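# Place a chain link on the riveting anvil pin

## Task

Put a single chain link flat on the anvil beneath the riveting machine's head so that one of its holes sits over the locating pin. Finish with neither hand touching any link or the tote.

## Robot and tools

Robot: two arms, left_arm carrying a left hand and right_arm carrying a right hand. The left hand is the mirror image of the right. Each hand has 16 motors: index, middle and ring fingers with _mcp, _abd, _pip and _dip each, plus thumb_cmc, thumb_axl, thumb_mcp and thumb_ipl. Anything larger is treated as +96.2, and hand_goal reports that value.

Frames. The scene frame has its origin at table-top height, halfway between the nominal arm bases. +z is up, +x points out over the table, and left_arm is on the +y side; these names do not match left and right in the images. Measured bases: left_arm at (-0.021, +0.360, 0) m, right_arm at (-0.045, -0.258, 0) m, both nearly unrotated. Each arm reports its hand poses, targets and wrist-camera pose in its own base frame. Fixed cameras and the table use the scene frame. Reported hand positions may be a few cm off, and more so at long reach.

Hand point axes (right hand): +z runs along the straight fingers toward the tips, +y points out of the palm face, and +x runs across the palm away from the thumb. On the left hand, +x points toward the thumb. The straight fingertips reach roughly 0.12 m past the hand point. A fixed mast near the wrist on the palm side can collide with things.

execute_actions(actions, cameras). actions is a list of actions, run one after another. Each action is a table of up to 15 rows, one row per 1/30 s control step. If a table has fewer rows, its last row is repeated to fill 15 steps, so each action lasts 0.5 s. Every row is a single list of 48 numbers covering both arms, each number in [-1, 1], in this order:
- left_arm dx, dy, dz, rx, ry, rz
- left hand's 16 motor numbers
- left current_limit, speed
- then the same 24 numbers for right_arm and its hand.

Arm numbers are offsets, not poses. They are measured from that arm's Hand target as it stood when the action began, along that arm's own base axes. Every row of an action counts from that same start point, not from the previous row. Sending the same offset again in a later action moves the arm further. Scale: 1.0 means 0.6 m for dx, dy, dz and 180 degrees for rx, ry, rz. rx, ry, rz together form one rotation vector, turning about the Hand target position. A translation whose length exceeds 1.0 is shortened along its direction. The controller limits commanded orientation to within 40 degrees of the measured one. If position and orientation cannot both be reached, position wins. All zeros for an arm means it keeps asking for its current target.

Hand motor numbers are absolute goal angles, not offsets. Each is scaled linearly between the hinge's two stops, given as (degrees at +1, degrees at -1; straight value):
- _mcp (+128, -18; -0.75)
- _abd (+60, -60; 0.00)
- _pip (+108, -29; -0.58)
- _dip (+117, -21; -0.70)
- thumb_cmc (+120, -20; -0.71)
- thumb_axl (+140, -27; -0.68)
- thumb_mcp (+109, -69; -0.23)
- thumb_ipl (+108, -77; -0.17)
Towards +1 the fingers curl toward the palm and the thumb swings in front of it. A 0 is a real goal, not 'no change'. To leave a hand alone, send back its hand_goal, hand_current_limit and hand_speed.

current_limit maps -1..+1 to 0..550 mA, with a floor of 11 mA. speed maps to (speed+1)/2 of 8.5 rad/s. Both start at +0.4 and -0.6 and stay at whatever was last sent.

cameras: a list of names (cam_high, cam_low, cam_left_wrist, cam_right_wrist, each 672x504), ["all"], or []. If left out, you get all cameras for an empty actions list and none otherwise. An unknown name makes the whole call invalid. An empty actions list returns the state and images without moving anything.

zoom_image(camera, region): gives an enlarged view of [x0, y0, x1, y1] pixels (at most 504 by 504) from one camera's latest image in the newest set.

read_manual(section): returns licence texts only.

finished_scene(scene): ends the scene, with scene being 1 or 2. It cannot be undone, so call it only once the link is resting correctly and both hands have withdrawn.

Results:
- end_effector_position (m) and end_effector_quat_wxyz per arm, in that arm's base frame.
- Hand target: the last commanded pose after clipping. The next offsets start from here. The hand often stops short of it; a follow-up action, even all zeros, asks again. If it is still short, send the remaining distance as an offset.
- Joint positions, velocities ('within noise' means at rest) and torques. Torques are non-zero even in free air and are noisy.
- hand_goal, hand_measured, hand_current_ma and hand_state per motor, listed in motor order. hand_state reads moving, goal, blocked or overload.

A finger presses only while its goal lies past the object's surface.

Cautions:
- Do not drop the link, release it while it is moving, slam it, or strike the machine, table or other arm. Anything falling off the table fails the task.
- Keep the arms apart, and never close one hand on the other.
- A motor drawing 495 mA or more for 5 s shuts off for 10 s, so don't squeeze at full current for long.
- Holding loads, stretching out, or pushing against unreachable poses heats motors. MOTOR HOT appears at 85 °C; at 100 °C that arm's joints go limp for 30 to 60 s or more.
- The elbow sags under load, so command slightly higher if needed. Offsets of a few cm at rest are normal and do not prove contact.
- To stop pressing against something, command the target back past the hand point.
- Objects may occasionally be nudged by outside pushes.
- The scene keeps running while you think, with the robot holding its last command.

Each tool is called after "Request:" by a JSON object that holds its "fn" and its "kwargs".

## Session

Request:
{"fn": "execute_actions", "kwargs": {"actions": []}}

Scene clock: 0.00 s.
left_arm: end_effector_position=(+0.6890, -0.0742, +0.1537) hand_goal=(-0.754, +0.000, -0.576, -0.696, -0.754, +0.000, -0.576, -0.696, -0.754, +0.000, -0.576, -0.696, -0.714, -0.678, -0.226, -0.168) hand_measured=(-0.754, +0.000, -0.576, -0.696, -0.754, +0.000, -0.576, -0.696, -0.754, +0.000, -0.576, -0.696, -0.714, -0.678, -0.226, -0.168) hand_current_ma=(+0, +0, +0, +0, +0, +0, +0, +0, +0, +0, +0, +0, +0, +0, +0, +0) hand_state=(goal, goal, goal, goal, goal, goal, goal, goal, goal, goal, goal, goal, goal, goal, goal, goal) hand_current_limit=0.40 hand_speed=-0.60 end_effector_quat_wxyz=(+0.149, +0.482, +0.798, -0.330) | right_arm: end_effector_position=(+0.1937, -0.2377, +0.1883) hand_goal=(-0.754, +0.000, -0.576, -0.696, -0.754, +0.000, -0.576, -0.696, -0.754, +0.000, -0.576, -0.696, -0.714, -0.678, -0.226, -0.168) hand_measured=(-0.754, +0.000, -0.576, -0.696, -0.754, +0.000, -0.576, -0.696, -0.754, +0.000, -0.576, -0.696, -0.714, -0.678, -0.226, -0.168) hand_current_ma=(+0, +0, +0, +0, +0, +0, +0, +0, +0, +0, +0, +0, +0, +0, +0, +0) hand_state=(goal, goal, goal, goal, goal, goal, goal, goal, goal, goal, goal, goal, goal, goal, goal, goal) hand_current_limit=0.40 hand_speed=-0.60 end_effector_quat_wxyz=(+0.472, +0.587, +0.636, +0.165)
Joint positions: left_arm=[0.001 2.086 2.018 -1.613 0.735 -0.44] | right_arm=[-1.52 0.78 0.272 -0.407 -0.889 -1.28]
Joint velocities: within noise
Joint torques (N m): no reading
Motor temperatures (°C): left_arm=[29 29 27 29 28 28] | right_arm=[26 27 28 24 25 25]
Heat: left arm: hottest waist 29 °C; right arm: hottest elbow 28 °C.
Hand target: left_arm +0.6937, -0.0754, +0.1608; +0.156, +0.485, +0.795, -0.329 | right_arm +0.1944, -0.2421, +0.1983; +0.482, +0.578, +0.640, +0.157

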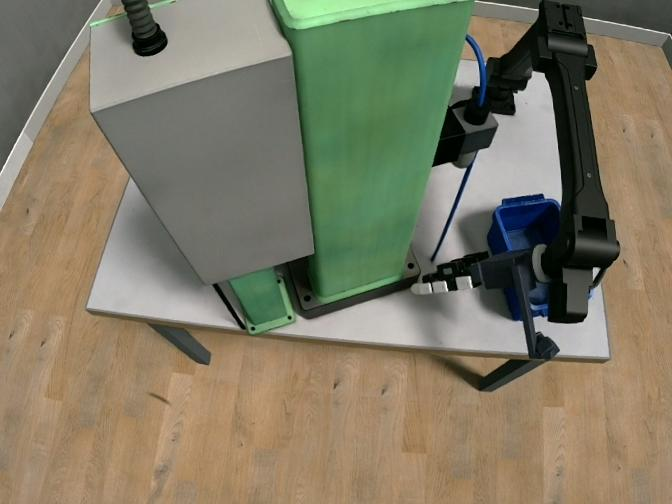

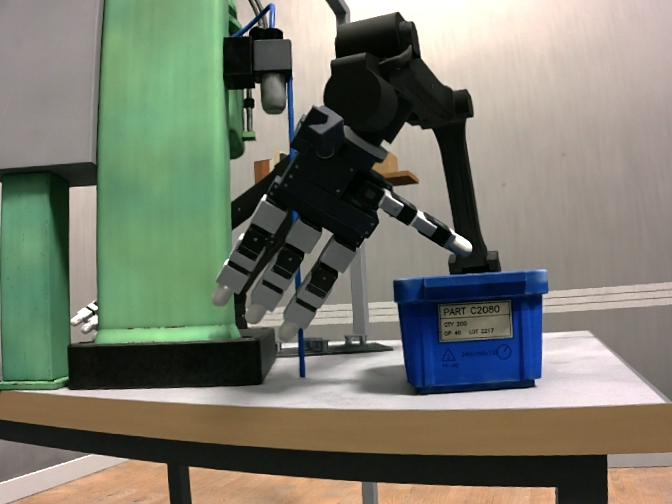

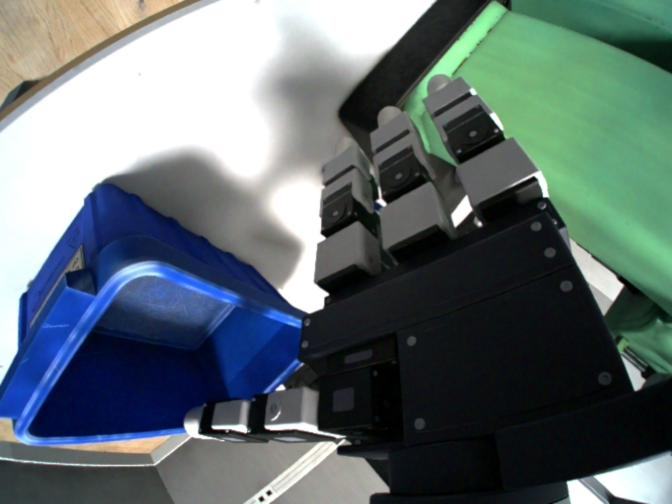

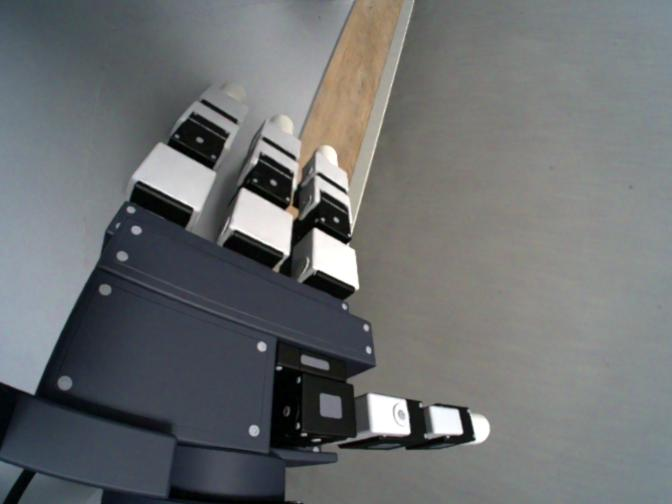

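Request:
{"fn": "zoom_image", "kwargs": {"camera": "cam_high", "region": [400, 20, 640, 360]}}

Request:
{"fn": "zoom_image", "kwargs": {"camera": "cam_low", "region": [180, 20, 580, 420]}}

Request:
{"fn": "zoom_image", "kwargs": {"camera": "cam_left_wrist", "region": [0, 150, 340, 450]}}

Scaled by 1.482 from the camera's 672x504 image, which has a finer 960x720 frame.

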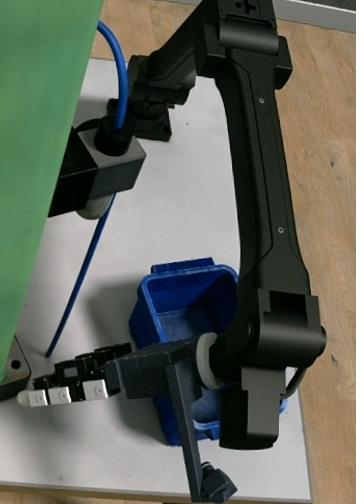

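Scaled by 1.260 from the camera's 672x504 image, which has a finer 960x720 frame.

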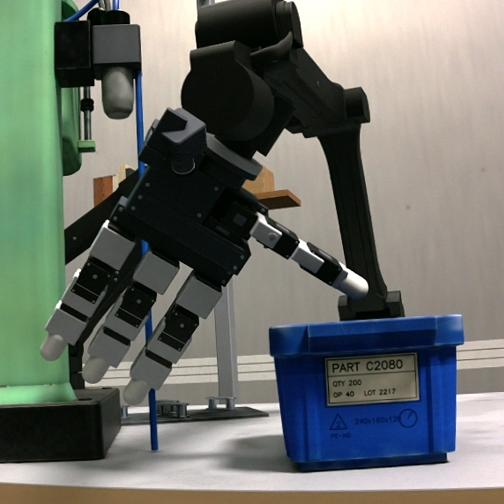

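Scaled by 1.482 from the camera's 672x504 image, which has a finer 960x720 frame.

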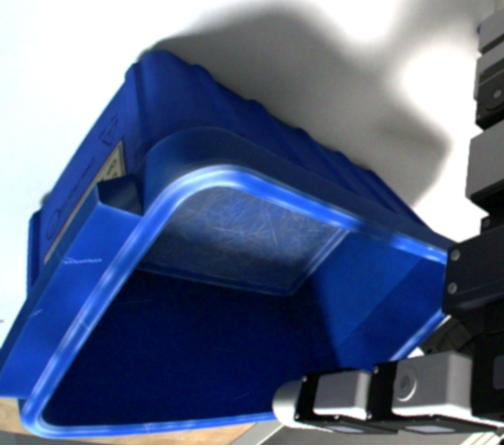

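Request:
{"fn": "zoom_image", "kwargs": {"camera": "cam_left_wrist", "region": [500, 180, 672, 400]}}

Request:
{"fn": "zoom_image", "kwargs": {"camera": "cam_low", "region": [190, 0, 420, 380]}}

Scaled by 2.291 from the camera's 672x504 image, which has a finer 960x720 frame.

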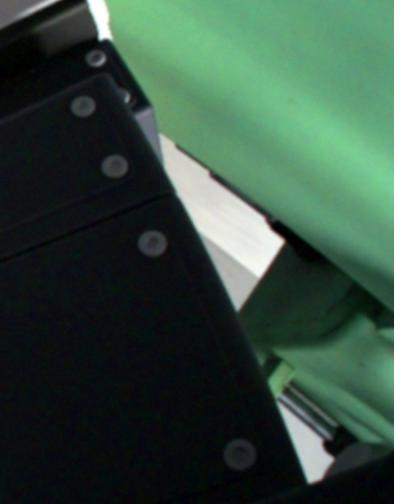

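Scaled by 1.326 from the camera's 672x504 image, which has a finer 960x720 frame.

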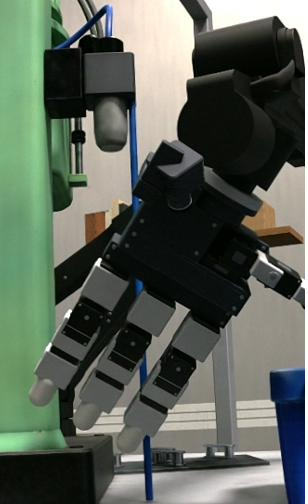

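Request:
{"fn": "execute_actions", "kwargs": {"actions": [[[0,0,0,0,0,0,-0.754,0,-0.576,-0.696,-0.754,0,-0.576,-0.696,-0.754,0,-0.576,-0.696,-0.714,-0.678,-0.226,-0.168,0.4,-0.6,0.153,0.202,0.05,0,0,0.157,-0.754,0,-0.576,-0.696,-0.754,0,-0.576,-0.696,-0.754,0,-0.576,-0.696,-0.714,-0.678,-0.226,-0.168,0.4,-0.6]],[[0,0,0,0,0,0,-0.754,0,-0.576,-0.696,-0.754,0,-0.576,-0.696,-0.754,0,-0.576,-0.696,-0.714,-0.678,-0.226,-0.168,0.4,-0.6,0.038,0.25,0.05,0,0,0.157,-0.754,0,-0.576,-0.696,-0.754,0,-0.576,-0.696,-0.754,0,-0.576,-0.696,-0.714,-0.678,-0.226,-0.168,0.4,-0.6]],[[0,0,0,0,0,0,-0.754,0,-0.576,-0.696,-0.754,0,-0.576,-0.696,-0.754,0,-0.576,-0.696,-0.714,-0.678,-0.226,-0.168,0.4,-0.6,-0.085,0.238,0.05,0,0,0.157,-0.754,0,-0.576,-0.696,-0.754,0,-0.576,-0.696,-0.754,0,-0.576,-0.696,-0.714,-0.678,-0.226,-0.168,0.4,-0.6]]], "cameras": ["all"]}}

Scene clock: 42.63 s.
left_arm: end_effector_position=(+0.6890, -0.0742, +0.1537) hand_goal=(-0.754, +0.000, -0.576, -0.696, -0.754, +0.000, -0.576, -0.696, -0.754, +0.000, -0.576, -0.696, -0.714, -0.678, -0.226, -0.168) hand_measured=(-0.752, +0.000, -0.576, -0.696, -0.752, +0.000, -0.576, -0.696, -0.752, +0.000, -0.576, -0.696, -0.712, -0.678, -0.224, -0.168) hand_current_ma=(+7, +0, -1, +0, +7, +0, -1, +0, +7, +0, -1, +0, +4, +2, +3, +1) hand_state=(goal, goal, goal, goal, goal, goal, goal, goal, goal, goal, goal, goal, goal, goal, goal, goal) hand_current_limit=0.40 hand_speed=-0.60 end_effector_quat_wxyz=(+0.149, +0.482, +0.798, -0.330) | right_arm: end_effector_position=(+0.2488, +0.1713, +0.2674) hand_goal=(-0.754, +0.000, -0.576, -0.696, -0.754, +0.000, -0.576, -0.696, -0.754, +0.000, -0.576, -0.696, -0.714, -0.678, -0.226, -0.168) hand_measured=(-0.760, +0.000, -0.580, -0.696, -0.762, +0.000, -0.580, -0.696, -0.760, +0.000, -0.580, -0.696, -0.724, -0.678, -0.224, -0.168) hand_current_ma=(-7, +0, -3, +0, -10, +0, -2, +0, -7, +0, -3, +0, -12, +0, +1, +0) hand_state=(goal, goal, goal, goal, goal, goal, goal, goal, goal, goal, goal, goal, goal, goal, goal, goal) hand_current_limit=0.40 hand_speed=-0.60 end_effector_quat_wxyz=(+0.225, +0.007, +0.868, +0.442)
Joint positions: left_arm=[0.001 2.086 2.018 -1.613 0.735 -0.44] | right_arm=[-0.045 0.634 0.455 -0.774 -0.898 -1.295]
Joint torques (N m): left_arm=[0.15 -18.08 10.14 -0.25 0.58 -0.03] | right_arm=[1.14 1.85 12.48 1.95 -0.45 -0.2]
Motor temperatures (°C): left_arm=[29 37 33 29 29 28] | right_arm=[26 27 34 24 25 25]
Heat: left arm: hottest shoulder 37 °C; right arm: hottest elbow 34 °C.
Hand target: left_arm +0.6937, -0.0754, +0.1608; +0.156, +0.485, +0.795, -0.329 | right_arm +0.2579, +0.1719, +0.2882; +0.250, -0.004, +0.862, +0.441
Off the commanded pose: left_arm 0.009 m, 1 deg | right_arm 0.023 m, 3 deg.
camera_calibration:
cam_right_wrist: T_world_to_cam=[[0.559328, 0.190348, 0.806796, -0.360262], [0.179137, -0.978036, 0.106558, 0.0433316], [0.809359, 0.0849262, -0.581141, 0.0638958], [0, 0, 0, 1]] pos_world=[0.142027, 0.105528, 0.323173]

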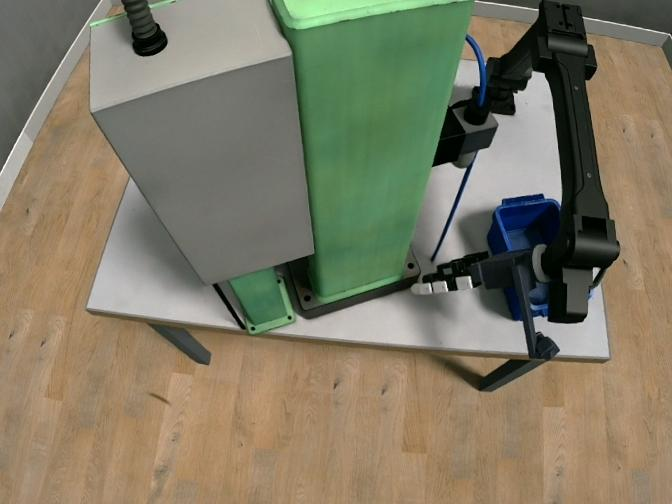

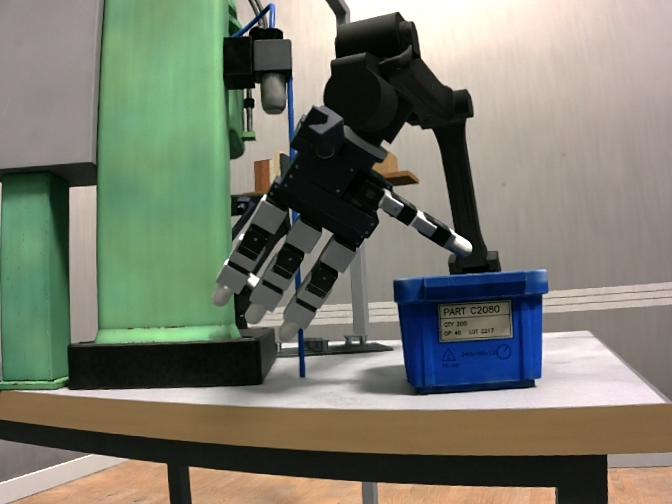

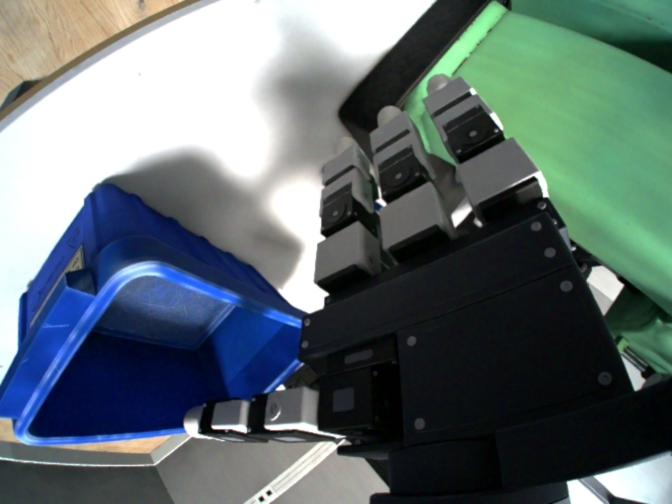

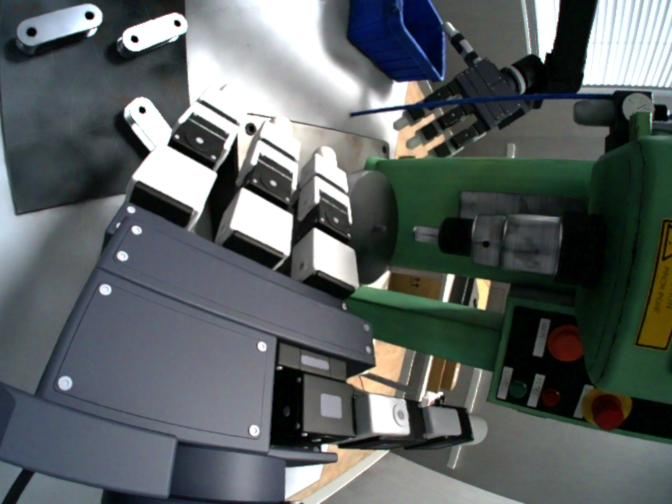

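Request:
{"fn": "zoom_image", "kwargs": {"camera": "cam_right_wrist", "region": [0, 0, 260, 230]}}

Request:
{"fn": "zoom_image", "kwargs": {"camera": "cam_right_wrist", "region": [300, 60, 672, 450]}}

Scaled by 1.938 from the camera's 672x504 image, which has a finer 960x720 frame.

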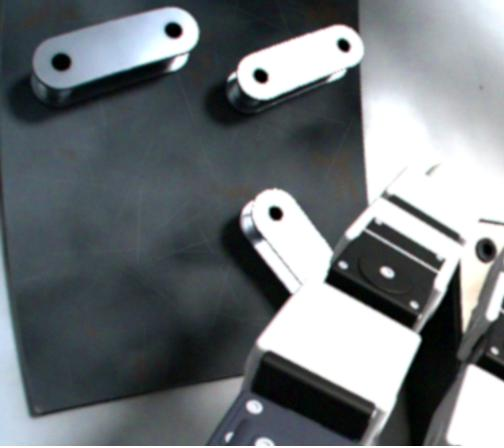

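Scaled by 1.292 from the camera's 672x504 image, which has a finer 960x720 frame.

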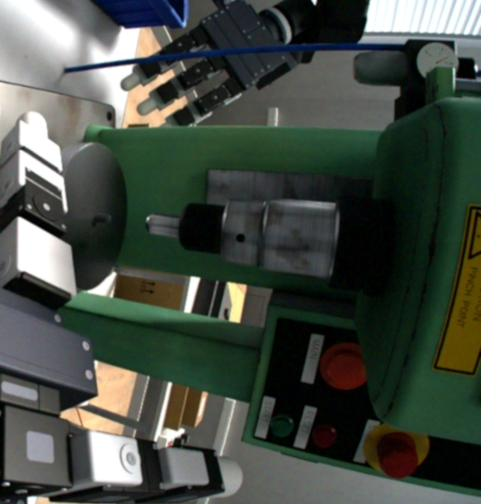

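Request:
{"fn": "zoom_image", "kwargs": {"camera": "cam_right_wrist", "region": [310, 150, 450, 300]}}

Scaled by 3.360 from the camera's 672x504 image, which has a finer 960x720 frame.

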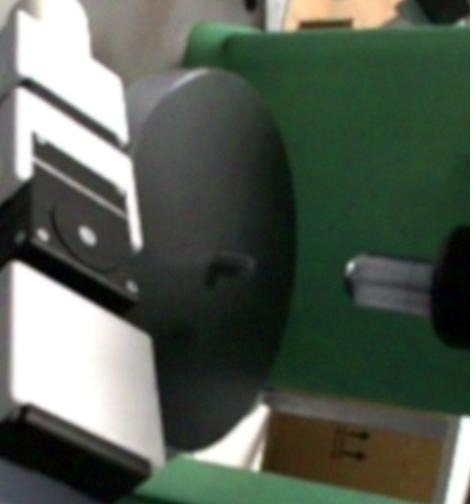

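Request:
{"fn": "execute_actions", "kwargs": {"actions": [[[0,0,0,0,0,0,-0.754,0,-0.576,-0.696,-0.754,0,-0.576,-0.696,-0.754,0,-0.576,-0.696,-0.714,-0.678,-0.226,-0.168,0.4,-0.6,0,0.15,0.04,0,0,0,-0.754,0,-0.576,-0.696,-0.754,0,-0.576,-0.696,-0.754,0,-0.576,-0.696,-0.714,-0.678,-0.226,-0.168,0.4,-0.6]]], "cameras": ["cam_right_wrist"]}}

Request:
{"fn": "zoom_image", "kwargs": {"camera": "cam_right_wrist", "region": [300, 60, 672, 450]}}

Scene clock: 233.73 s.
left_arm: end_effector_position=(+0.6890, -0.0742, +0.1537) hand_goal=(-0.754, +0.000, -0.576, -0.696, -0.754, +0.000, -0.576, -0.696, -0.754, +0.000, -0.576, -0.696, -0.714, -0.678, -0.226, -0.168) hand_measured=(-0.752, +0.000, -0.576, -0.696, -0.752, +0.000, -0.576, -0.696, -0.752, +0.000, -0.576, -0.696, -0.712, -0.678, -0.224, -0.168) hand_current_ma=(+7, +0, -1, +0, +7, +0, -1, +0, +7, +0, -1, +0, +4, +2, +3, +1) hand_state=(goal, goal, goal, goal, goal, goal, goal, goal, goal, goal, goal, goal, goal, goal, goal, goal) hand_current_limit=0.40 hand_speed=-0.60 end_effector_quat_wxyz=(+0.149, +0.482, +0.798, -0.330) | right_arm: end_effector_position=(+0.2538, +0.2566, +0.2876) hand_goal=(-0.754, +0.000, -0.576, -0.696, -0.754, +0.000, -0.576, -0.696, -0.754, +0.000, -0.576, -0.696, -0.714, -0.678, -0.226, -0.168) hand_measured=(-0.760, +0.000, -0.580, -0.696, -0.762, +0.000, -0.578, -0.696, -0.760, +0.000, -0.580, -0.696, -0.722, -0.678, -0.224, -0.168) hand_current_ma=(-6, +0, -2, +0, -8, +0, -2, +0, -7, +0, -3, +0, -10, +0, +1, +0) hand_state=(goal, goal, goal, goal, goal, goal, goal, goal, goal, goal, goal, goal, goal, goal, goal, goal) hand_current_limit=0.40 hand_speed=-0.60 end_effector_quat_wxyz=(+0.228, +0.005, +0.874, +0.429)
Joint positions: left_arm=[0.001 2.086 2.018 -1.613 0.735 -0.44] | right_arm=[0.412 0.645 0.486 -0.508 -0.552 -0.875]
Joint torques (N m): left_arm=[0.03 -18.2 10.18 -0.34 0.58 -0.04] | right_arm=[1.85 0.85 12.57 2.52 -0.14 -0.2]
Motor temperatures (°C): left_arm=[28 43 38 28 30 27] | right_arm=[26 27 50 24 25 25]
Heat: left arm: hottest shoulder 43 °C; right arm: hottest elbow 50 °C.
Hand target: left_arm +0.6937, -0.0754, +0.1608; +0.156, +0.485, +0.795, -0.329 | right_arm +0.2579, +0.2619, +0.3122; +0.250, -0.004, +0.862, +0.441
Off the commanded pose: left_arm 0.009 m, 1 deg | right_arm 0.025 m, 3 deg.
camera_calibration:
cam_right_wrist: T_world_to_cam=[[0.556244, 0.209938, 0.804064, -0.399033], [0.172656, -0.975646, 0.135295, 0.116505], [0.812886, 0.0635697, -0.578944, 0.0683032], [0, 0, 0, 1]] pos_world=[0.146321, 0.193098, 0.344629]
Images, in order (width x height): cam_right_wrist 672x504.

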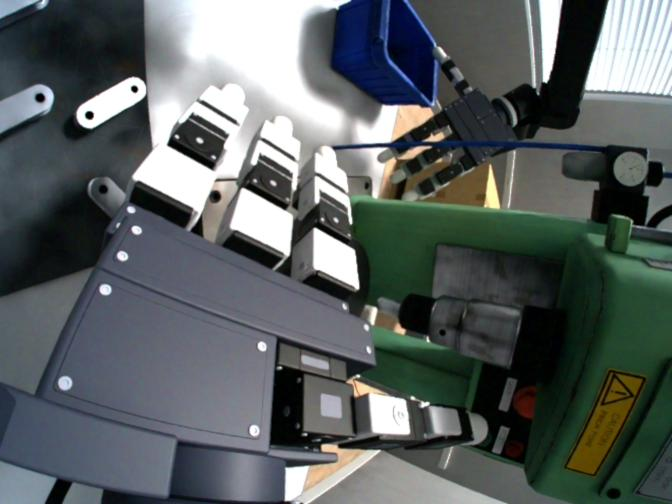

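Scaled by 1.292 from the camera's 672x504 image, which has a finer 960x720 frame.

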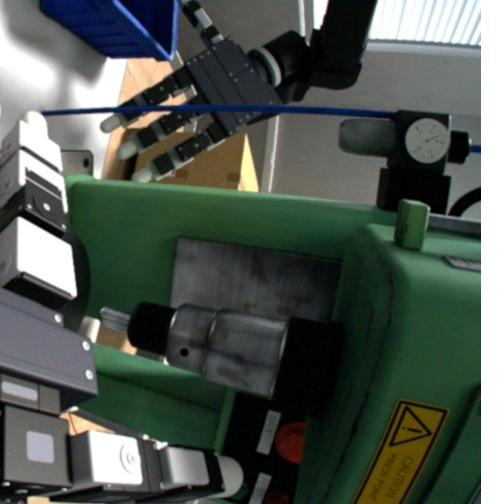

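Request:
{"fn": "execute_actions", "kwargs": {"actions": [[[0,0,0,0,0,0,-0.754,0,-0.576,-0.696,-0.754,0,-0.576,-0.696,-0.754,0,-0.576,-0.696,-0.714,-0.678,-0.226,-0.168,0.4,-0.6,-0.0304,-0.003,-0.038,-0.1435,-0.0339,0.0183,-0.644,0,0.314,0.188,0.274,0,0.81,0.174,0.274,0,0.81,0.174,0.571,-0.678,0,-0.005,0.4,-0.6]],[[0,0,0,0,0,0,-0.754,0,-0.576,-0.696,-0.754,0,-0.576,-0.696,-0.754,0,-0.576,-0.696,-0.714,-0.678,-0.226,-0.168,0.4,-0.6,-0.0304,-0.003,-0.038,-0.1435,-0.0339,0.0183,-0.644,0,0.314,0.188,0.274,0,0.81,0.174,0.274,0,0.81,0.174,0.571,-0.678,0,-0.005,0.4,-0.6]],[[0,0,0,0,0,0,-0.754,0,-0.576,-0.696,-0.754,0,-0.576,-0.696,-0.754,0,-0.576,-0.696,-0.714,-0.678,-0.226,-0.168,0.4,-0.6,-0.0304,-0.003,-0.038,-0.1435,-0.0339,0.0183,-0.644,0,0.314,0.188,0.274,0,0.81,0.174,0.274,0,0.81,0.174,0.571,-0.678,0,-0.005,0.4,-0.6]],[[0,0,0,0,0,0,-0.754,0,-0.576,-0.696,-0.754,0,-0.576,-0.696,-0.754,0,-0.576,-0.696,-0.714,-0.678,-0.226,-0.168,0.4,-0.6,-0.0304,-0.003,-0.038,-0.1435,-0.0339,0.0183,-0.644,0,0.314,0.188,0.274,0,0.81,0.174,0.274,0,0.81,0.174,0.571,-0.678,0,-0.005,0.4,-0.6]]], "cameras": ["cam_right_wrist","cam_low"]}}

Scene clock: 316.33 s.
left_arm: end_effector_position=(+0.6890, -0.0742, +0.1537) hand_goal=(-0.754, +0.000, -0.576, -0.696, -0.754, +0.000, -0.576, -0.696, -0.754, +0.000, -0.576, -0.696, -0.714, -0.678, -0.226, -0.168) hand_measured=(-0.752, +0.000, -0.576, -0.696, -0.752, +0.000, -0.576, -0.696, -0.752, +0.000, -0.576, -0.696, -0.712, -0.678, -0.224, -0.168) hand_current_ma=(+7, +0, -1, +0, +7, +0, -1, +0, +7, +0, -1, +0, +4, +2, +3, +1) hand_state=(goal, goal, goal, goal, goal, goal, goal, goal, goal, goal, goal, goal, goal, goal, goal, goal) hand_current_limit=0.40 hand_speed=-0.60 end_effector_quat_wxyz=(+0.149, +0.482, +0.798, -0.330) | right_arm: end_effector_position=(+0.1802, +0.2529, +0.2111) hand_goal=(-0.644, +0.000, +0.314, +0.188, +0.274, +0.000, +0.810, +0.174, +0.274, +0.000, +0.810, +0.174, +0.570, -0.678, +0.000, -0.006) hand_measured=(-0.638, +0.002, +0.312, +0.184, +0.268, +0.002, +0.808, +0.172, +0.268, +0.002, +0.808, +0.172, +0.572, -0.678, +0.002, -0.006) hand_current_ma=(+5, +1, -2, -3, -7, +1, -2, -2, -6, +1, -2, -1, +2, +1, +1, +0) hand_state=(goal, goal, goal, goal, goal, goal, goal, goal, goal, goal, goal, goal, goal, goal, goal, goal) hand_current_limit=0.40 hand_speed=-0.60 end_effector_quat_wxyz=(+0.265, -0.390, +0.805, -0.361)
Joint positions: left_arm=[0.001 2.086 2.018 -1.613 0.735 -0.44] | right_arm=[1.27 1.108 0.979 -1.682 0.906 -1.088]
Joint torques (N m): left_arm=[-0.09 -18.37 10.17 -0.35 0.59 -0.03] | right_arm=[0.03 -3.02 10.02 -0.46 0.61 -0.11]
Motor temperatures (°C): left_arm=[28 44 39 28 30 27] | right_arm=[26 27 45 24 24 25]
Heat: left arm: hottest shoulder 44 °C; right arm: hottest elbow 45 °C.
Hand target: left_arm +0.6937, -0.0754, +0.1608; +0.156, +0.485, +0.795, -0.329 | right_arm +0.1850, +0.2546, +0.2211; +0.260, -0.363, +0.809, -0.383
Off the commanded pose: left_arm 0.009 m, 1 deg | right_arm 0.011 m, 4 deg.
joint sent to its limit (right arm) — joint 4 (wrist pitch), lower limit. The joint targets are off in orientation, not in position.
camera_calibration:
cam_right_wrist: T_world_to_cam=[[0.121455, 0.92437, -0.361646, -0.151996], [-0.0525368, 0.369819, 0.927617, -0.331007], [0.991206, -0.0936637, 0.0934797, -0.0503418], [0, 0, 0, 1]] pos_world=[0.0509697, 0.258199, 0.256785]
Images, in order (width x height): cam_low 672x504, cam_right_wrist 672x504.

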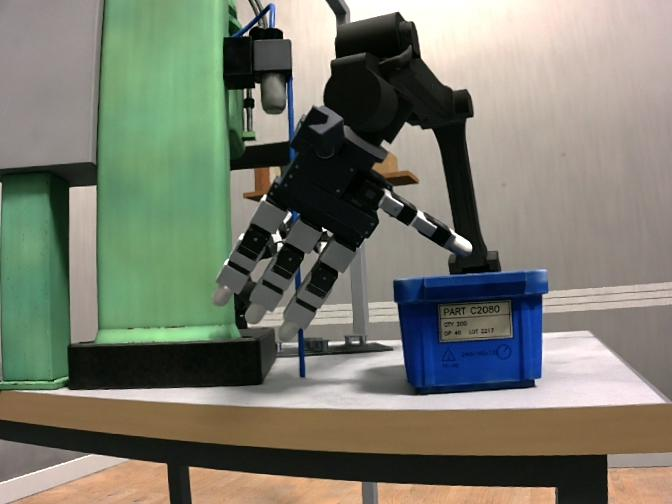

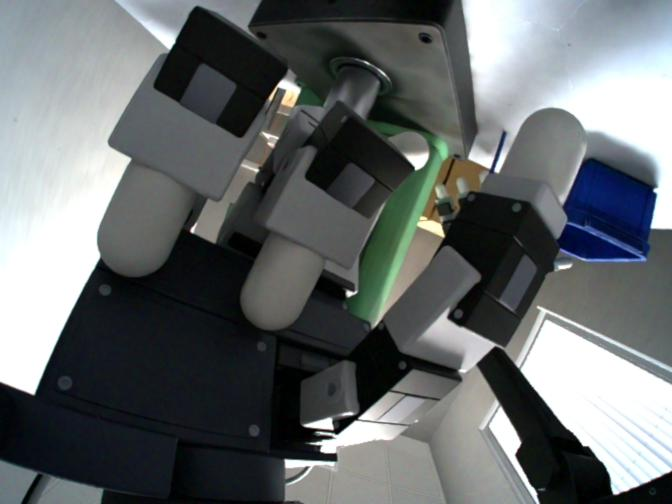

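Request:
{"fn": "zoom_image", "kwargs": {"camera": "cam_right_wrist", "region": [180, 0, 600, 380]}}

Scaled by 1.200 from the camera's 672x504 image, which has a finer 960x720 frame.

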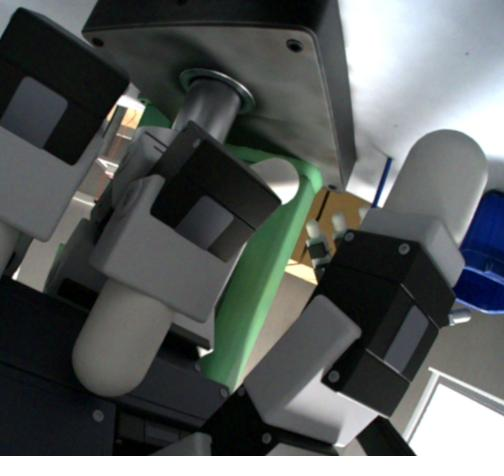

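Request:
{"fn": "execute_actions", "kwargs": {"actions": [[[0,0,0,0,0,0,-0.754,0,-0.576,-0.696,-0.754,0,-0.576,-0.696,-0.754,0,-0.576,-0.696,-0.714,-0.678,-0.226,-0.168,0.4,-0.6,-0.07,-0.033,-0.07,0,0,-0.016,-0.529,0,0.285,0.159,0.274,0,0.81,0.174,0.274,0,0.81,0.174,0.571,-0.678,0.045,-0.005,0.4,-0.6]],[[0,0,0,0,0,0,-0.754,0,-0.576,-0.696,-0.754,0,-0.576,-0.696,-0.754,0,-0.576,-0.696,-0.714,-0.678,-0.226,-0.168,0.4,-0.6,-0.071,-0.033,-0.07,0,0,-0.016,-0.529,0,0.285,0.159,0.274,0,0.81,0.174,0.274,0,0.81,0.174,0.571,-0.678,0.045,-0.005,0.4,-0.6]]], "cameras": ["cam_right_wrist"]}}

Scene clock: 340.20 s.
left_arm: end_effector_position=(+0.6890, -0.0742, +0.1537) hand_goal=(-0.754, +0.000, -0.576, -0.696, -0.754, +0.000, -0.576, -0.696, -0.754, +0.000, -0.576, -0.696, -0.714, -0.678, -0.226, -0.168) hand_measured=(-0.752, +0.000, -0.576, -0.696, -0.752, +0.000, -0.576, -0.696, -0.752, +0.000, -0.576, -0.696, -0.712, -0.678, -0.224, -0.168) hand_current_ma=(+7, +0, -1, +0, +7, +0, -1, +0, +7, +0, -1, +0, +4, +2, +3, +1) hand_state=(goal, goal, goal, goal, goal, goal, goal, goal, goal, goal, goal, goal, goal, goal, goal, goal) hand_current_limit=0.40 hand_speed=-0.60 end_effector_quat_wxyz=(+0.149, +0.482, +0.798, -0.330) | right_arm: end_effector_position=(+0.1001, +0.2122, +0.1308) hand_goal=(-0.530, +0.000, +0.284, +0.158, +0.274, +0.000, +0.810, +0.174, +0.274, +0.000, +0.810, +0.174, +0.570, -0.678, +0.044, -0.006) hand_measured=(-0.526, +0.000, +0.286, +0.160, +0.268, +0.002, +0.808, +0.172, +0.270, +0.002, +0.808, +0.172, +0.572, -0.678, +0.044, -0.006) hand_current_ma=(+3, +0, +1, +2, -6, +1, -2, -2, -4, +1, -2, -1, +1, +0, +0, +0) hand_state=(goal, goal, goal, goal, goal, goal, goal, goal, goal, goal, goal, goal, goal, goal, goal, goal) hand_current_limit=0.40 hand_speed=-0.60 end_effector_quat_wxyz=(+0.235, -0.376, +0.838, -0.318)
Joint positions: left_arm=[0.001 2.086 2.018 -1.613 0.735 -0.44] | right_arm=[1.492 1.012 0.711 -1.688 0.72 -0.763]
Joint torques (N m): left_arm=[0.44 -18.32 10.09 -0.2 0.6 -0.01] | right_arm=[1.26 -0.97 8.57 -0.55 0.43 -0.12]
Heat: left arm: hottest shoulder 44 °C; right arm: hottest elbow 46 °C.
Hand target: left_arm +0.6937, -0.0754, +0.1608; +0.156, +0.485, +0.795, -0.329 | right_arm +0.1004, +0.2151, +0.1372; +0.240, -0.322, +0.826, -0.395
Off the commanded pose: left_arm 0.009 m, 1 deg | right_arm 0.007 m, 11 deg.
joint sent to its limit (right arm) — joint 4 (wrist pitch), lower limit. The joint targets are off in orientation, not in position.
camera_calibration:
cam_right_wrist: T_world_to_cam=[[0.137252, 0.9438, -0.300671, -0.147438], [0.0466599, 0.297046, 0.953722, -0.243629], [0.989437, -0.144929, -0.00326745, 0.0565753], [0, 0, 0, 1]] pos_world=[-0.0243739, 0.21972, 0.188209]
Images, in order (width x height): cam_right_wrist 672x504.

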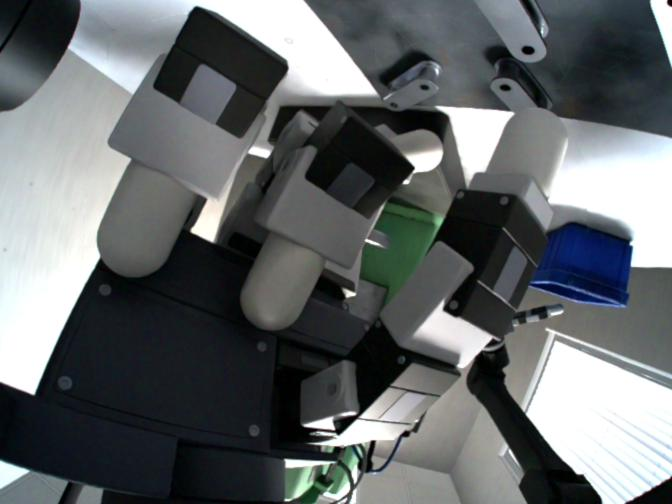

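Request:
{"fn": "zoom_image", "kwargs": {"camera": "cam_right_wrist", "region": [360, 0, 672, 160]}}

Scaled by 1.615 from the camera's 672x504 image, which has a finer 960x720 frame.

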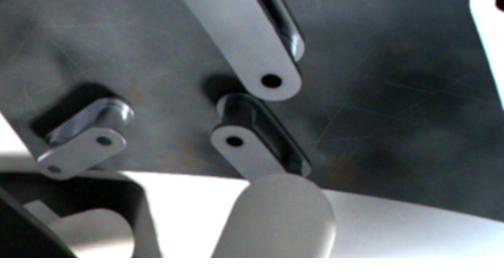

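Request:
{"fn": "execute_actions", "kwargs": {"actions": [[[0,0,0,0,0,0,-0.754,0,-0.576,-0.696,-0.754,0,-0.576,-0.696,-0.754,0,-0.576,-0.696,-0.714,-0.678,-0.226,-0.168,0.4,-0.6,0.0235,0,-0.132,0,0,-0.011,-0.529,0,0.285,0.159,0.274,0,0.81,0.174,0.274,0,0.81,0.174,0.571,-0.678,0.045,-0.005,0.4,-0.6]]], "cameras": ["cam_right_wrist"]}}

Request:
{"fn": "zoom_image", "kwargs": {"camera": "cam_right_wrist", "region": [360, 0, 672, 200]}}

Scene clock: 374.73 s.
left_arm: end_effector_position=(+0.6890, -0.0742, +0.1537) hand_goal=(-0.754, +0.000, -0.576, -0.696, -0.754, +0.000, -0.576, -0.696, -0.754, +0.000, -0.576, -0.696, -0.714, -0.678, -0.226, -0.168) hand_measured=(-0.752, +0.000, -0.576, -0.696, -0.752, +0.000, -0.576, -0.696, -0.752, +0.000, -0.576, -0.696, -0.712, -0.678, -0.224, -0.168) hand_current_ma=(+7, +0, -1, +0, +7, +0, -1, +0, +7, +0, -1, +0, +4, +2, +3, +1) hand_state=(goal, goal, goal, goal, goal, goal, goal, goal, goal, goal, goal, goal, goal, goal, goal, goal) hand_current_limit=0.40 hand_speed=-0.60 end_effector_quat_wxyz=(+0.149, +0.482, +0.798, -0.330) | right_arm: end_effector_position=(+0.1127, +0.2082, +0.0557) hand_goal=(-0.530, +0.000, +0.284, +0.158, +0.274, +0.000, +0.810, +0.174, +0.274, +0.000, +0.810, +0.174, +0.570, -0.678, +0.044, -0.006) hand_measured=(-0.528, +0.000, +0.286, +0.160, +0.270, +0.002, +0.808, +0.172, +0.270, +0.002, +0.808, +0.172, +0.572, -0.678, +0.044, -0.006) hand_current_ma=(+2, +0, +1, +2, -4, +1, -2, -2, -3, +1, -2, -1, +1, +0, +0, +0) hand_state=(goal, goal, goal, goal, goal, goal, goal, goal, goal, goal, goal, goal, goal, goal, goal, goal) hand_current_limit=0.40 hand_speed=-0.60 end_effector_quat_wxyz=(+0.226, -0.315, +0.827, -0.407)
Joint positions: left_arm=[0.001 2.086 2.018 -1.613 0.735 -0.44] | right_arm=[1.507 1.322 0.65 -1.611 0.725 -0.513]
Joint torques (N m): left_arm=[0.15 -18.32 10.18 -0.25 0.58 -0.05] | right_arm=[1.14 -3.31 6.23 -0.4 0.4 -0.12]
Heat: left arm: hottest shoulder 44 °C; right arm: hottest elbow 42 °C.
Hand target: left_arm +0.6937, -0.0754, +0.1608; +0.156, +0.485, +0.795, -0.329 | right_arm +0.1145, +0.2151, +0.0579; +0.233, -0.307, +0.832, -0.399
Off the commanded pose: left_arm 0.009 m, 1 deg | right_arm 0.008 m, 2 deg.
camera_calibration:
cam_right_wrist: T_world_to_cam=[[0.299495, 0.865062, -0.402455, -0.164249], [0.00901753, 0.419232, 0.907834, -0.189998], [0.954055, -0.275521, 0.117757, 0.0676865], [0, 0, 0, 1]] pos_world=[-0.0136717, 0.240388, 0.0984136]
Images, in order (width x height): cam_right_wrist 672x504.

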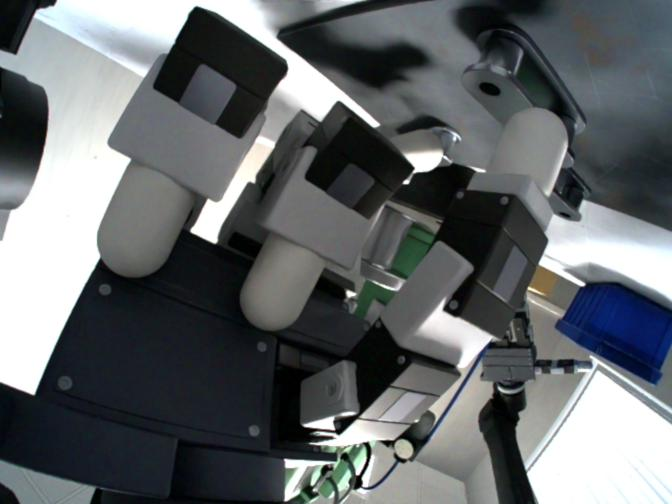

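Scaled by 1.615 from the camera's 672x504 image, which has a finer 960x720 frame.

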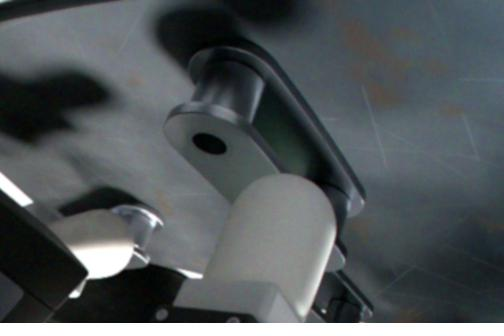

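Request:
{"fn": "execute_actions", "kwargs": {"actions": [[[0,0,0,0,0,0,-0.754,0,-0.576,-0.696,-0.754,0,-0.576,-0.696,-0.754,0,-0.576,-0.696,-0.714,-0.678,-0.226,-0.168,0.4,-0.6,-0.0083,0,-0.035,0,0,0.007,-0.529,0,0.285,0.159,0.274,0,0.81,0.174,0.274,0,0.81,0.174,0.5,-0.678,0.045,-0.005,0.4,-0.6]]], "cameras": ["cam_right_wrist"]}}

Request:
{"fn": "zoom_image", "kwargs": {"camera": "cam_right_wrist", "region": [360, 0, 672, 200]}}

Scene clock: 392.73 s.
left_arm: end_effector_position=(+0.6890, -0.0742, +0.1537) hand_goal=(-0.754, +0.000, -0.576, -0.696, -0.754, +0.000, -0.576, -0.696, -0.754, +0.000, -0.576, -0.696, -0.714, -0.678, -0.226, -0.168) hand_measured=(-0.752, +0.000, -0.576, -0.696, -0.752, +0.000, -0.576, -0.696, -0.752, +0.000, -0.576, -0.696, -0.712, -0.678, -0.224, -0.168) hand_current_ma=(+7, +0, -1, +0, +7, +0, -1, +0, +7, +0, -1, +0, +4, +2, +3, +1) hand_state=(goal, goal, goal, goal, goal, goal, goal, goal, goal, goal, goal, goal, goal, goal, goal, goal) hand_current_limit=0.40 hand_speed=-0.60 end_effector_quat_wxyz=(+0.149, +0.482, +0.798, -0.330) | right_arm: end_effector_position=(+0.1106, +0.2131, +0.0386) hand_goal=(-0.530, +0.000, +0.284, +0.158, +0.274, +0.000, +0.810, +0.174, +0.274, +0.000, +0.810, +0.174, +0.500, -0.678, +0.044, -0.006) hand_measured=(-0.528, +0.000, +0.286, +0.160, +0.270, +0.002, +0.808, +0.172, +0.270, +0.002, +0.808, +0.172, +0.506, -0.678, +0.044, -0.006) hand_current_ma=(+2, +0, +1, +2, -4, +1, -2, -2, -3, +1, -2, -1, +6, +0, +0, +0) hand_state=(goal, goal, goal, goal, goal, goal, goal, goal, goal, goal, goal, goal, goal, goal, goal, goal) hand_current_limit=0.40 hand_speed=-0.60 end_effector_quat_wxyz=(+0.231, -0.317, +0.829, -0.399)
Joint positions: left_arm=[0.001 2.086 2.018 -1.613 0.735 -0.44] | right_arm=[1.518 1.358 0.629 -1.538 0.725 -0.511]
Joint torques (N m): left_arm=[0.15 -18.43 10.26 -0.25 0.56 -0.02] | right_arm=[2.2 -3.02 4.92 -0.35 0.41 -0.11]
Heat: left arm: hottest shoulder 44 °C; right arm: hottest elbow 41 °C.
Hand target: left_arm +0.6937, -0.0754, +0.1608; +0.156, +0.485, +0.795, -0.329 | right_arm +0.1095, +0.2151, +0.0369; +0.238, -0.317, +0.828, -0.397
Off the commanded pose: left_arm 0.009 m, 1 deg | right_arm 0.003 m, 1 deg.
camera_calibration:
cam_right_wrist: T_world_to_cam=[[0.291021, 0.875194, -0.386449, -0.176473], [0.00299175, 0.403098, 0.915152, -0.172604], [0.956712, -0.267484, 0.114691, 0.0711227], [0, 0, 0, 1]] pos_world=[-0.0161701, 0.243049, 0.0816042]
Images, in order (width x height): cam_right_wrist 672x504.

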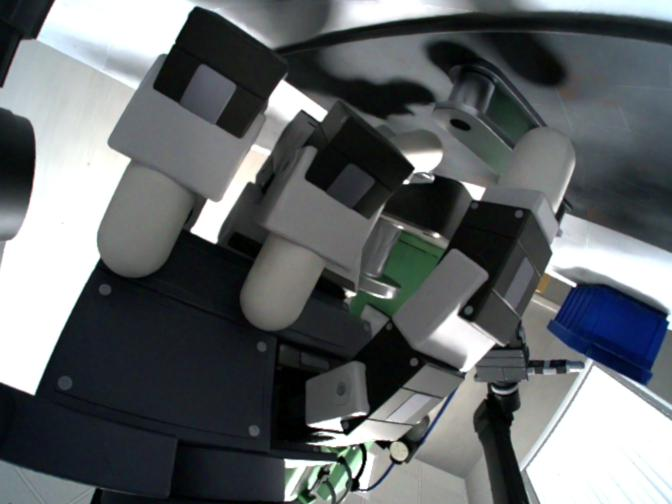

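Scaled by 1.615 from the camera's 672x504 image, which has a finer 960x720 frame.

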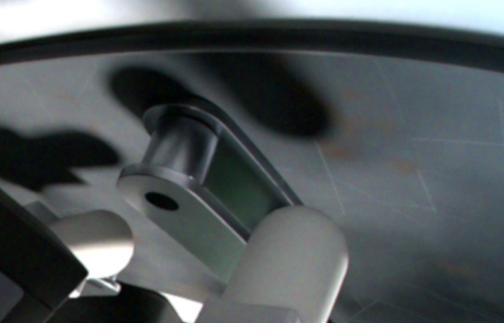

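Request:
{"fn": "execute_actions", "kwargs": {"actions": [[[0,0,0,0,0,0,-0.754,0,-0.576,-0.696,-0.754,0,-0.576,-0.696,-0.754,0,-0.576,-0.696,-0.714,-0.678,-0.226,-0.168,0.4,-0.6,-0.01,-0.008,-0.025,0,0,0,-0.529,0,0.285,0.159,0.274,0,0.81,0.174,0.274,0,0.81,0.174,0.5,-0.678,0.045,-0.005,0.4,-0.6]]], "cameras": ["cam_right_wrist"]}}

Request:
{"fn": "zoom_image", "kwargs": {"camera": "cam_right_wrist", "region": [360, 0, 672, 200]}}

Scene clock: 403.77 s.
left_arm: end_effector_position=(+0.6890, -0.0742, +0.1537) hand_goal=(-0.754, +0.000, -0.576, -0.696, -0.754, +0.000, -0.576, -0.696, -0.754, +0.000, -0.576, -0.696, -0.714, -0.678, -0.226, -0.168) hand_measured=(-0.752, +0.000, -0.576, -0.696, -0.752, +0.000, -0.576, -0.696, -0.752, +0.000, -0.576, -0.696, -0.712, -0.678, -0.224, -0.168) hand_current_ma=(+7, +0, -1, +0, +7, +0, -1, +0, +7, +0, -1, +0, +4, +2, +3, +1) hand_state=(goal, goal, goal, goal, goal, goal, goal, goal, goal, goal, goal, goal, goal, goal, goal, goal) hand_current_limit=0.40 hand_speed=-0.60 end_effector_quat_wxyz=(+0.149, +0.482, +0.798, -0.330) | right_arm: end_effector_position=(+0.1050, +0.2083, +0.0250) hand_goal=(-0.530, +0.000, +0.284, +0.158, +0.274, +0.000, +0.810, +0.174, +0.274, +0.000, +0.810, +0.174, +0.500, -0.678, +0.044, -0.006) hand_measured=(-0.536, +0.002, +0.282, +0.160, +0.270, +0.002, +0.808, +0.172, +0.270, +0.002, +0.808, +0.172, +0.504, -0.678, +0.044, -0.006) hand_current_ma=(-6, +1, -1, +2, -4, +1, -2, -2, -3, +1, -2, -1, +4, +0, +0, +0) hand_state=(goal, goal, goal, goal, goal, goal, goal, goal, goal, goal, goal, goal, goal, goal, goal, goal) hand_current_limit=0.40 hand_speed=-0.60 end_effector_quat_wxyz=(+0.234, -0.317, +0.828, -0.399)
Joint positions: left_arm=[0.001 2.086 2.018 -1.613 0.735 -0.44] | right_arm=[1.544 1.383 0.6 -1.501 0.712 -0.482]
Joint torques (N m): left_arm=[-0.03 -18.32 10.26 -0.17 0.57 0] | right_arm=[2.02 -2.73 4.57 -0.17 0.28 -0.16]
Motor temperatures (°C): left_arm=[28 44 39 28 30 27] | right_arm=[26 27 40 24 24 25]
Heat: left arm: hottest shoulder 44 °C; right arm: hottest elbow 40 °C.
Hand target: left_arm +0.6937, -0.0754, +0.1608; +0.156, +0.485, +0.795, -0.329 | right_arm +0.1035, +0.2102, +0.0219; +0.238, -0.316, +0.828, -0.397
Off the commanded pose: left_arm 0.009 m, 1 deg | right_arm 0.004 m, 0 deg.
camera_calibration:
cam_right_wrist: T_world_to_cam=[[0.29184, 0.876174, -0.383598, -0.176231], [-0.00202782, 0.401623, 0.915803, -0.157469], [0.956465, -0.26649, 0.118987, 0.0765239], [0, 0, 0, 1]] pos_world=[-0.0220803, 0.238045, 0.0675034]
Images, in order (width x height): cam_right_wrist 672x504.

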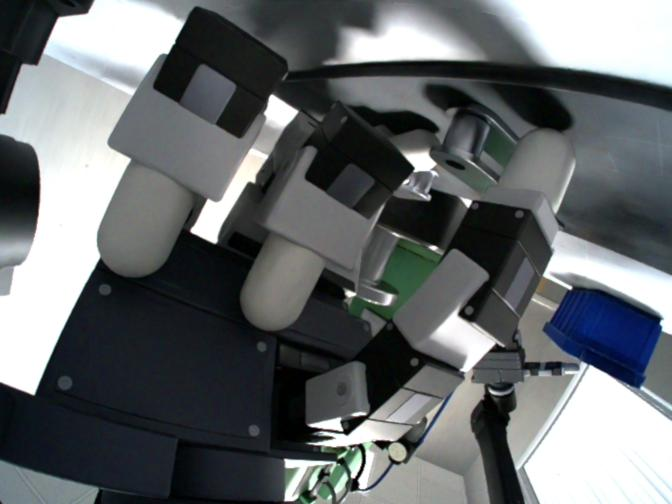

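Scaled by 1.615 from the camera's 672x504 image, which has a finer 960x720 frame.

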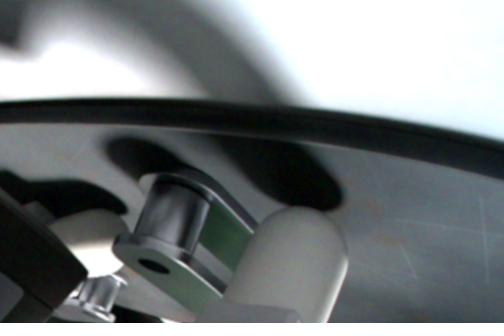

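Request:
{"fn": "execute_actions", "kwargs": {"actions": [[[0,0,0,0,0,0,-0.754,0,-0.576,-0.696,-0.754,0,-0.576,-0.696,-0.754,0,-0.576,-0.696,-0.714,-0.678,-0.226,-0.168,0.4,-0.6,0.003,0,-0.001,0,0,0,-0.403,0,0.241,0.116,0.274,0,0.81,0.174,0.274,0,0.81,0.174,0.5,-0.678,0.112,0,0.4,-0.8]],[[0,0,0,0,0,0,-0.754,0,-0.576,-0.696,-0.754,0,-0.576,-0.696,-0.754,0,-0.576,-0.696,-0.714,-0.678,-0.226,-0.168,0.4,-0.6,0,0,0,0,0,0,-0.36,0,0.241,0.116,0.274,0,0.81,0.174,0.274,0,0.81,0.174,0.5,-0.678,0.15,0,0.4,-0.8]]], "cameras": ["cam_right_wrist"]}}

Request:
{"fn": "zoom_image", "kwargs": {"camera": "cam_right_wrist", "region": [360, 60, 600, 240]}}

Scene clock: 413.20 s.
left_arm: end_effector_position=(+0.6890, -0.0742, +0.1537) hand_goal=(-0.754, +0.000, -0.576, -0.696, -0.754, +0.000, -0.576, -0.696, -0.754, +0.000, -0.576, -0.696, -0.714, -0.678, -0.226, -0.168) hand_measured=(-0.752, +0.000, -0.576, -0.696, -0.752, +0.000, -0.576, -0.696, -0.752, +0.000, -0.576, -0.696, -0.712, -0.678, -0.224, -0.168) hand_current_ma=(+7, +0, -1, +0, +7, +0, -1, +0, +7, +0, -1, +0, +4, +2, +3, +1) hand_state=(goal, goal, goal, goal, goal, goal, goal, goal, goal, goal, goal, goal, goal, goal, goal, goal) hand_current_limit=0.40 hand_speed=-0.60 end_effector_quat_wxyz=(+0.149, +0.482, +0.798, -0.330) | right_arm: end_effector_position=(+0.1075, +0.2074, +0.0269) hand_goal=(-0.360, +0.000, +0.240, +0.116, +0.274, +0.000, +0.810, +0.174, +0.274, +0.000, +0.810, +0.174, +0.500, -0.678, +0.150, +0.000) hand_measured=(-0.448, +0.016, +0.224, +0.118, +0.270, +0.002, +0.808, +0.172, +0.270, +0.002, +0.808, +0.172, +0.504, -0.678, +0.142, -0.002) hand_current_ma=(-279, +19, -22, +2, -4, +1, -2, -2, -3, +1, -2, -1, +4, +0, -13, -3) hand_state=(blocked, goal, goal, goal, goal, goal, goal, goal, goal, goal, goal, goal, goal, goal, goal, goal) hand_current_limit=0.40 hand_speed=-0.80 end_effector_quat_wxyz=(+0.240, -0.316, +0.825, -0.402)
Joint positions: left_arm=[0.001 2.086 2.018 -1.613 0.735 -0.44] | right_arm=[1.544 1.383 0.6 -1.51 0.726 -0.473]
Joint torques (N m): left_arm=[0.44 -18.14 10.24 -0.28 0.58 -0.05] | right_arm=[1.38 -2.61 4.55 -0.06 0.25 -0.23]
Heat: left arm: hottest shoulder 44 °C; right arm: hottest elbow 39 °C.
Hand target: left_arm +0.6937, -0.0754, +0.1608; +0.156, +0.485, +0.795, -0.329 | right_arm +0.1053, +0.2102, +0.0213; +0.238, -0.316, +0.828, -0.397
Off the commanded pose: left_arm 0.009 m, 1 deg | right_arm 0.007 m, 1 deg.
camera_calibration:
cam_right_wrist: T_world_to_cam=[[0.294136, 0.875776, -0.382753, -0.175649], [-0.0171248, 0.405233, 0.914053, -0.158031], [0.95561, -0.262301, 0.134191, 0.0723822], [0, 0, 0, 1]] pos_world=[-0.0202108, 0.236854, 0.0675057]
Images, in order (width x height): cam_right_wrist 672x504.

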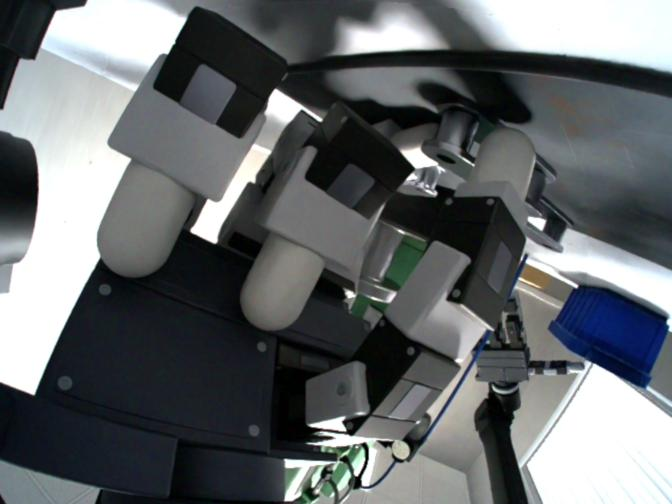

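Scaled by 2.100 from the camera's 672x504 image, which has a finer 960x720 frame.

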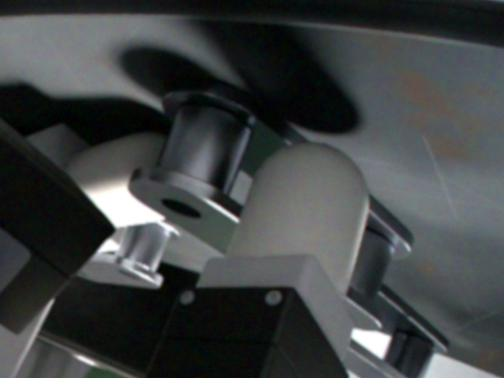

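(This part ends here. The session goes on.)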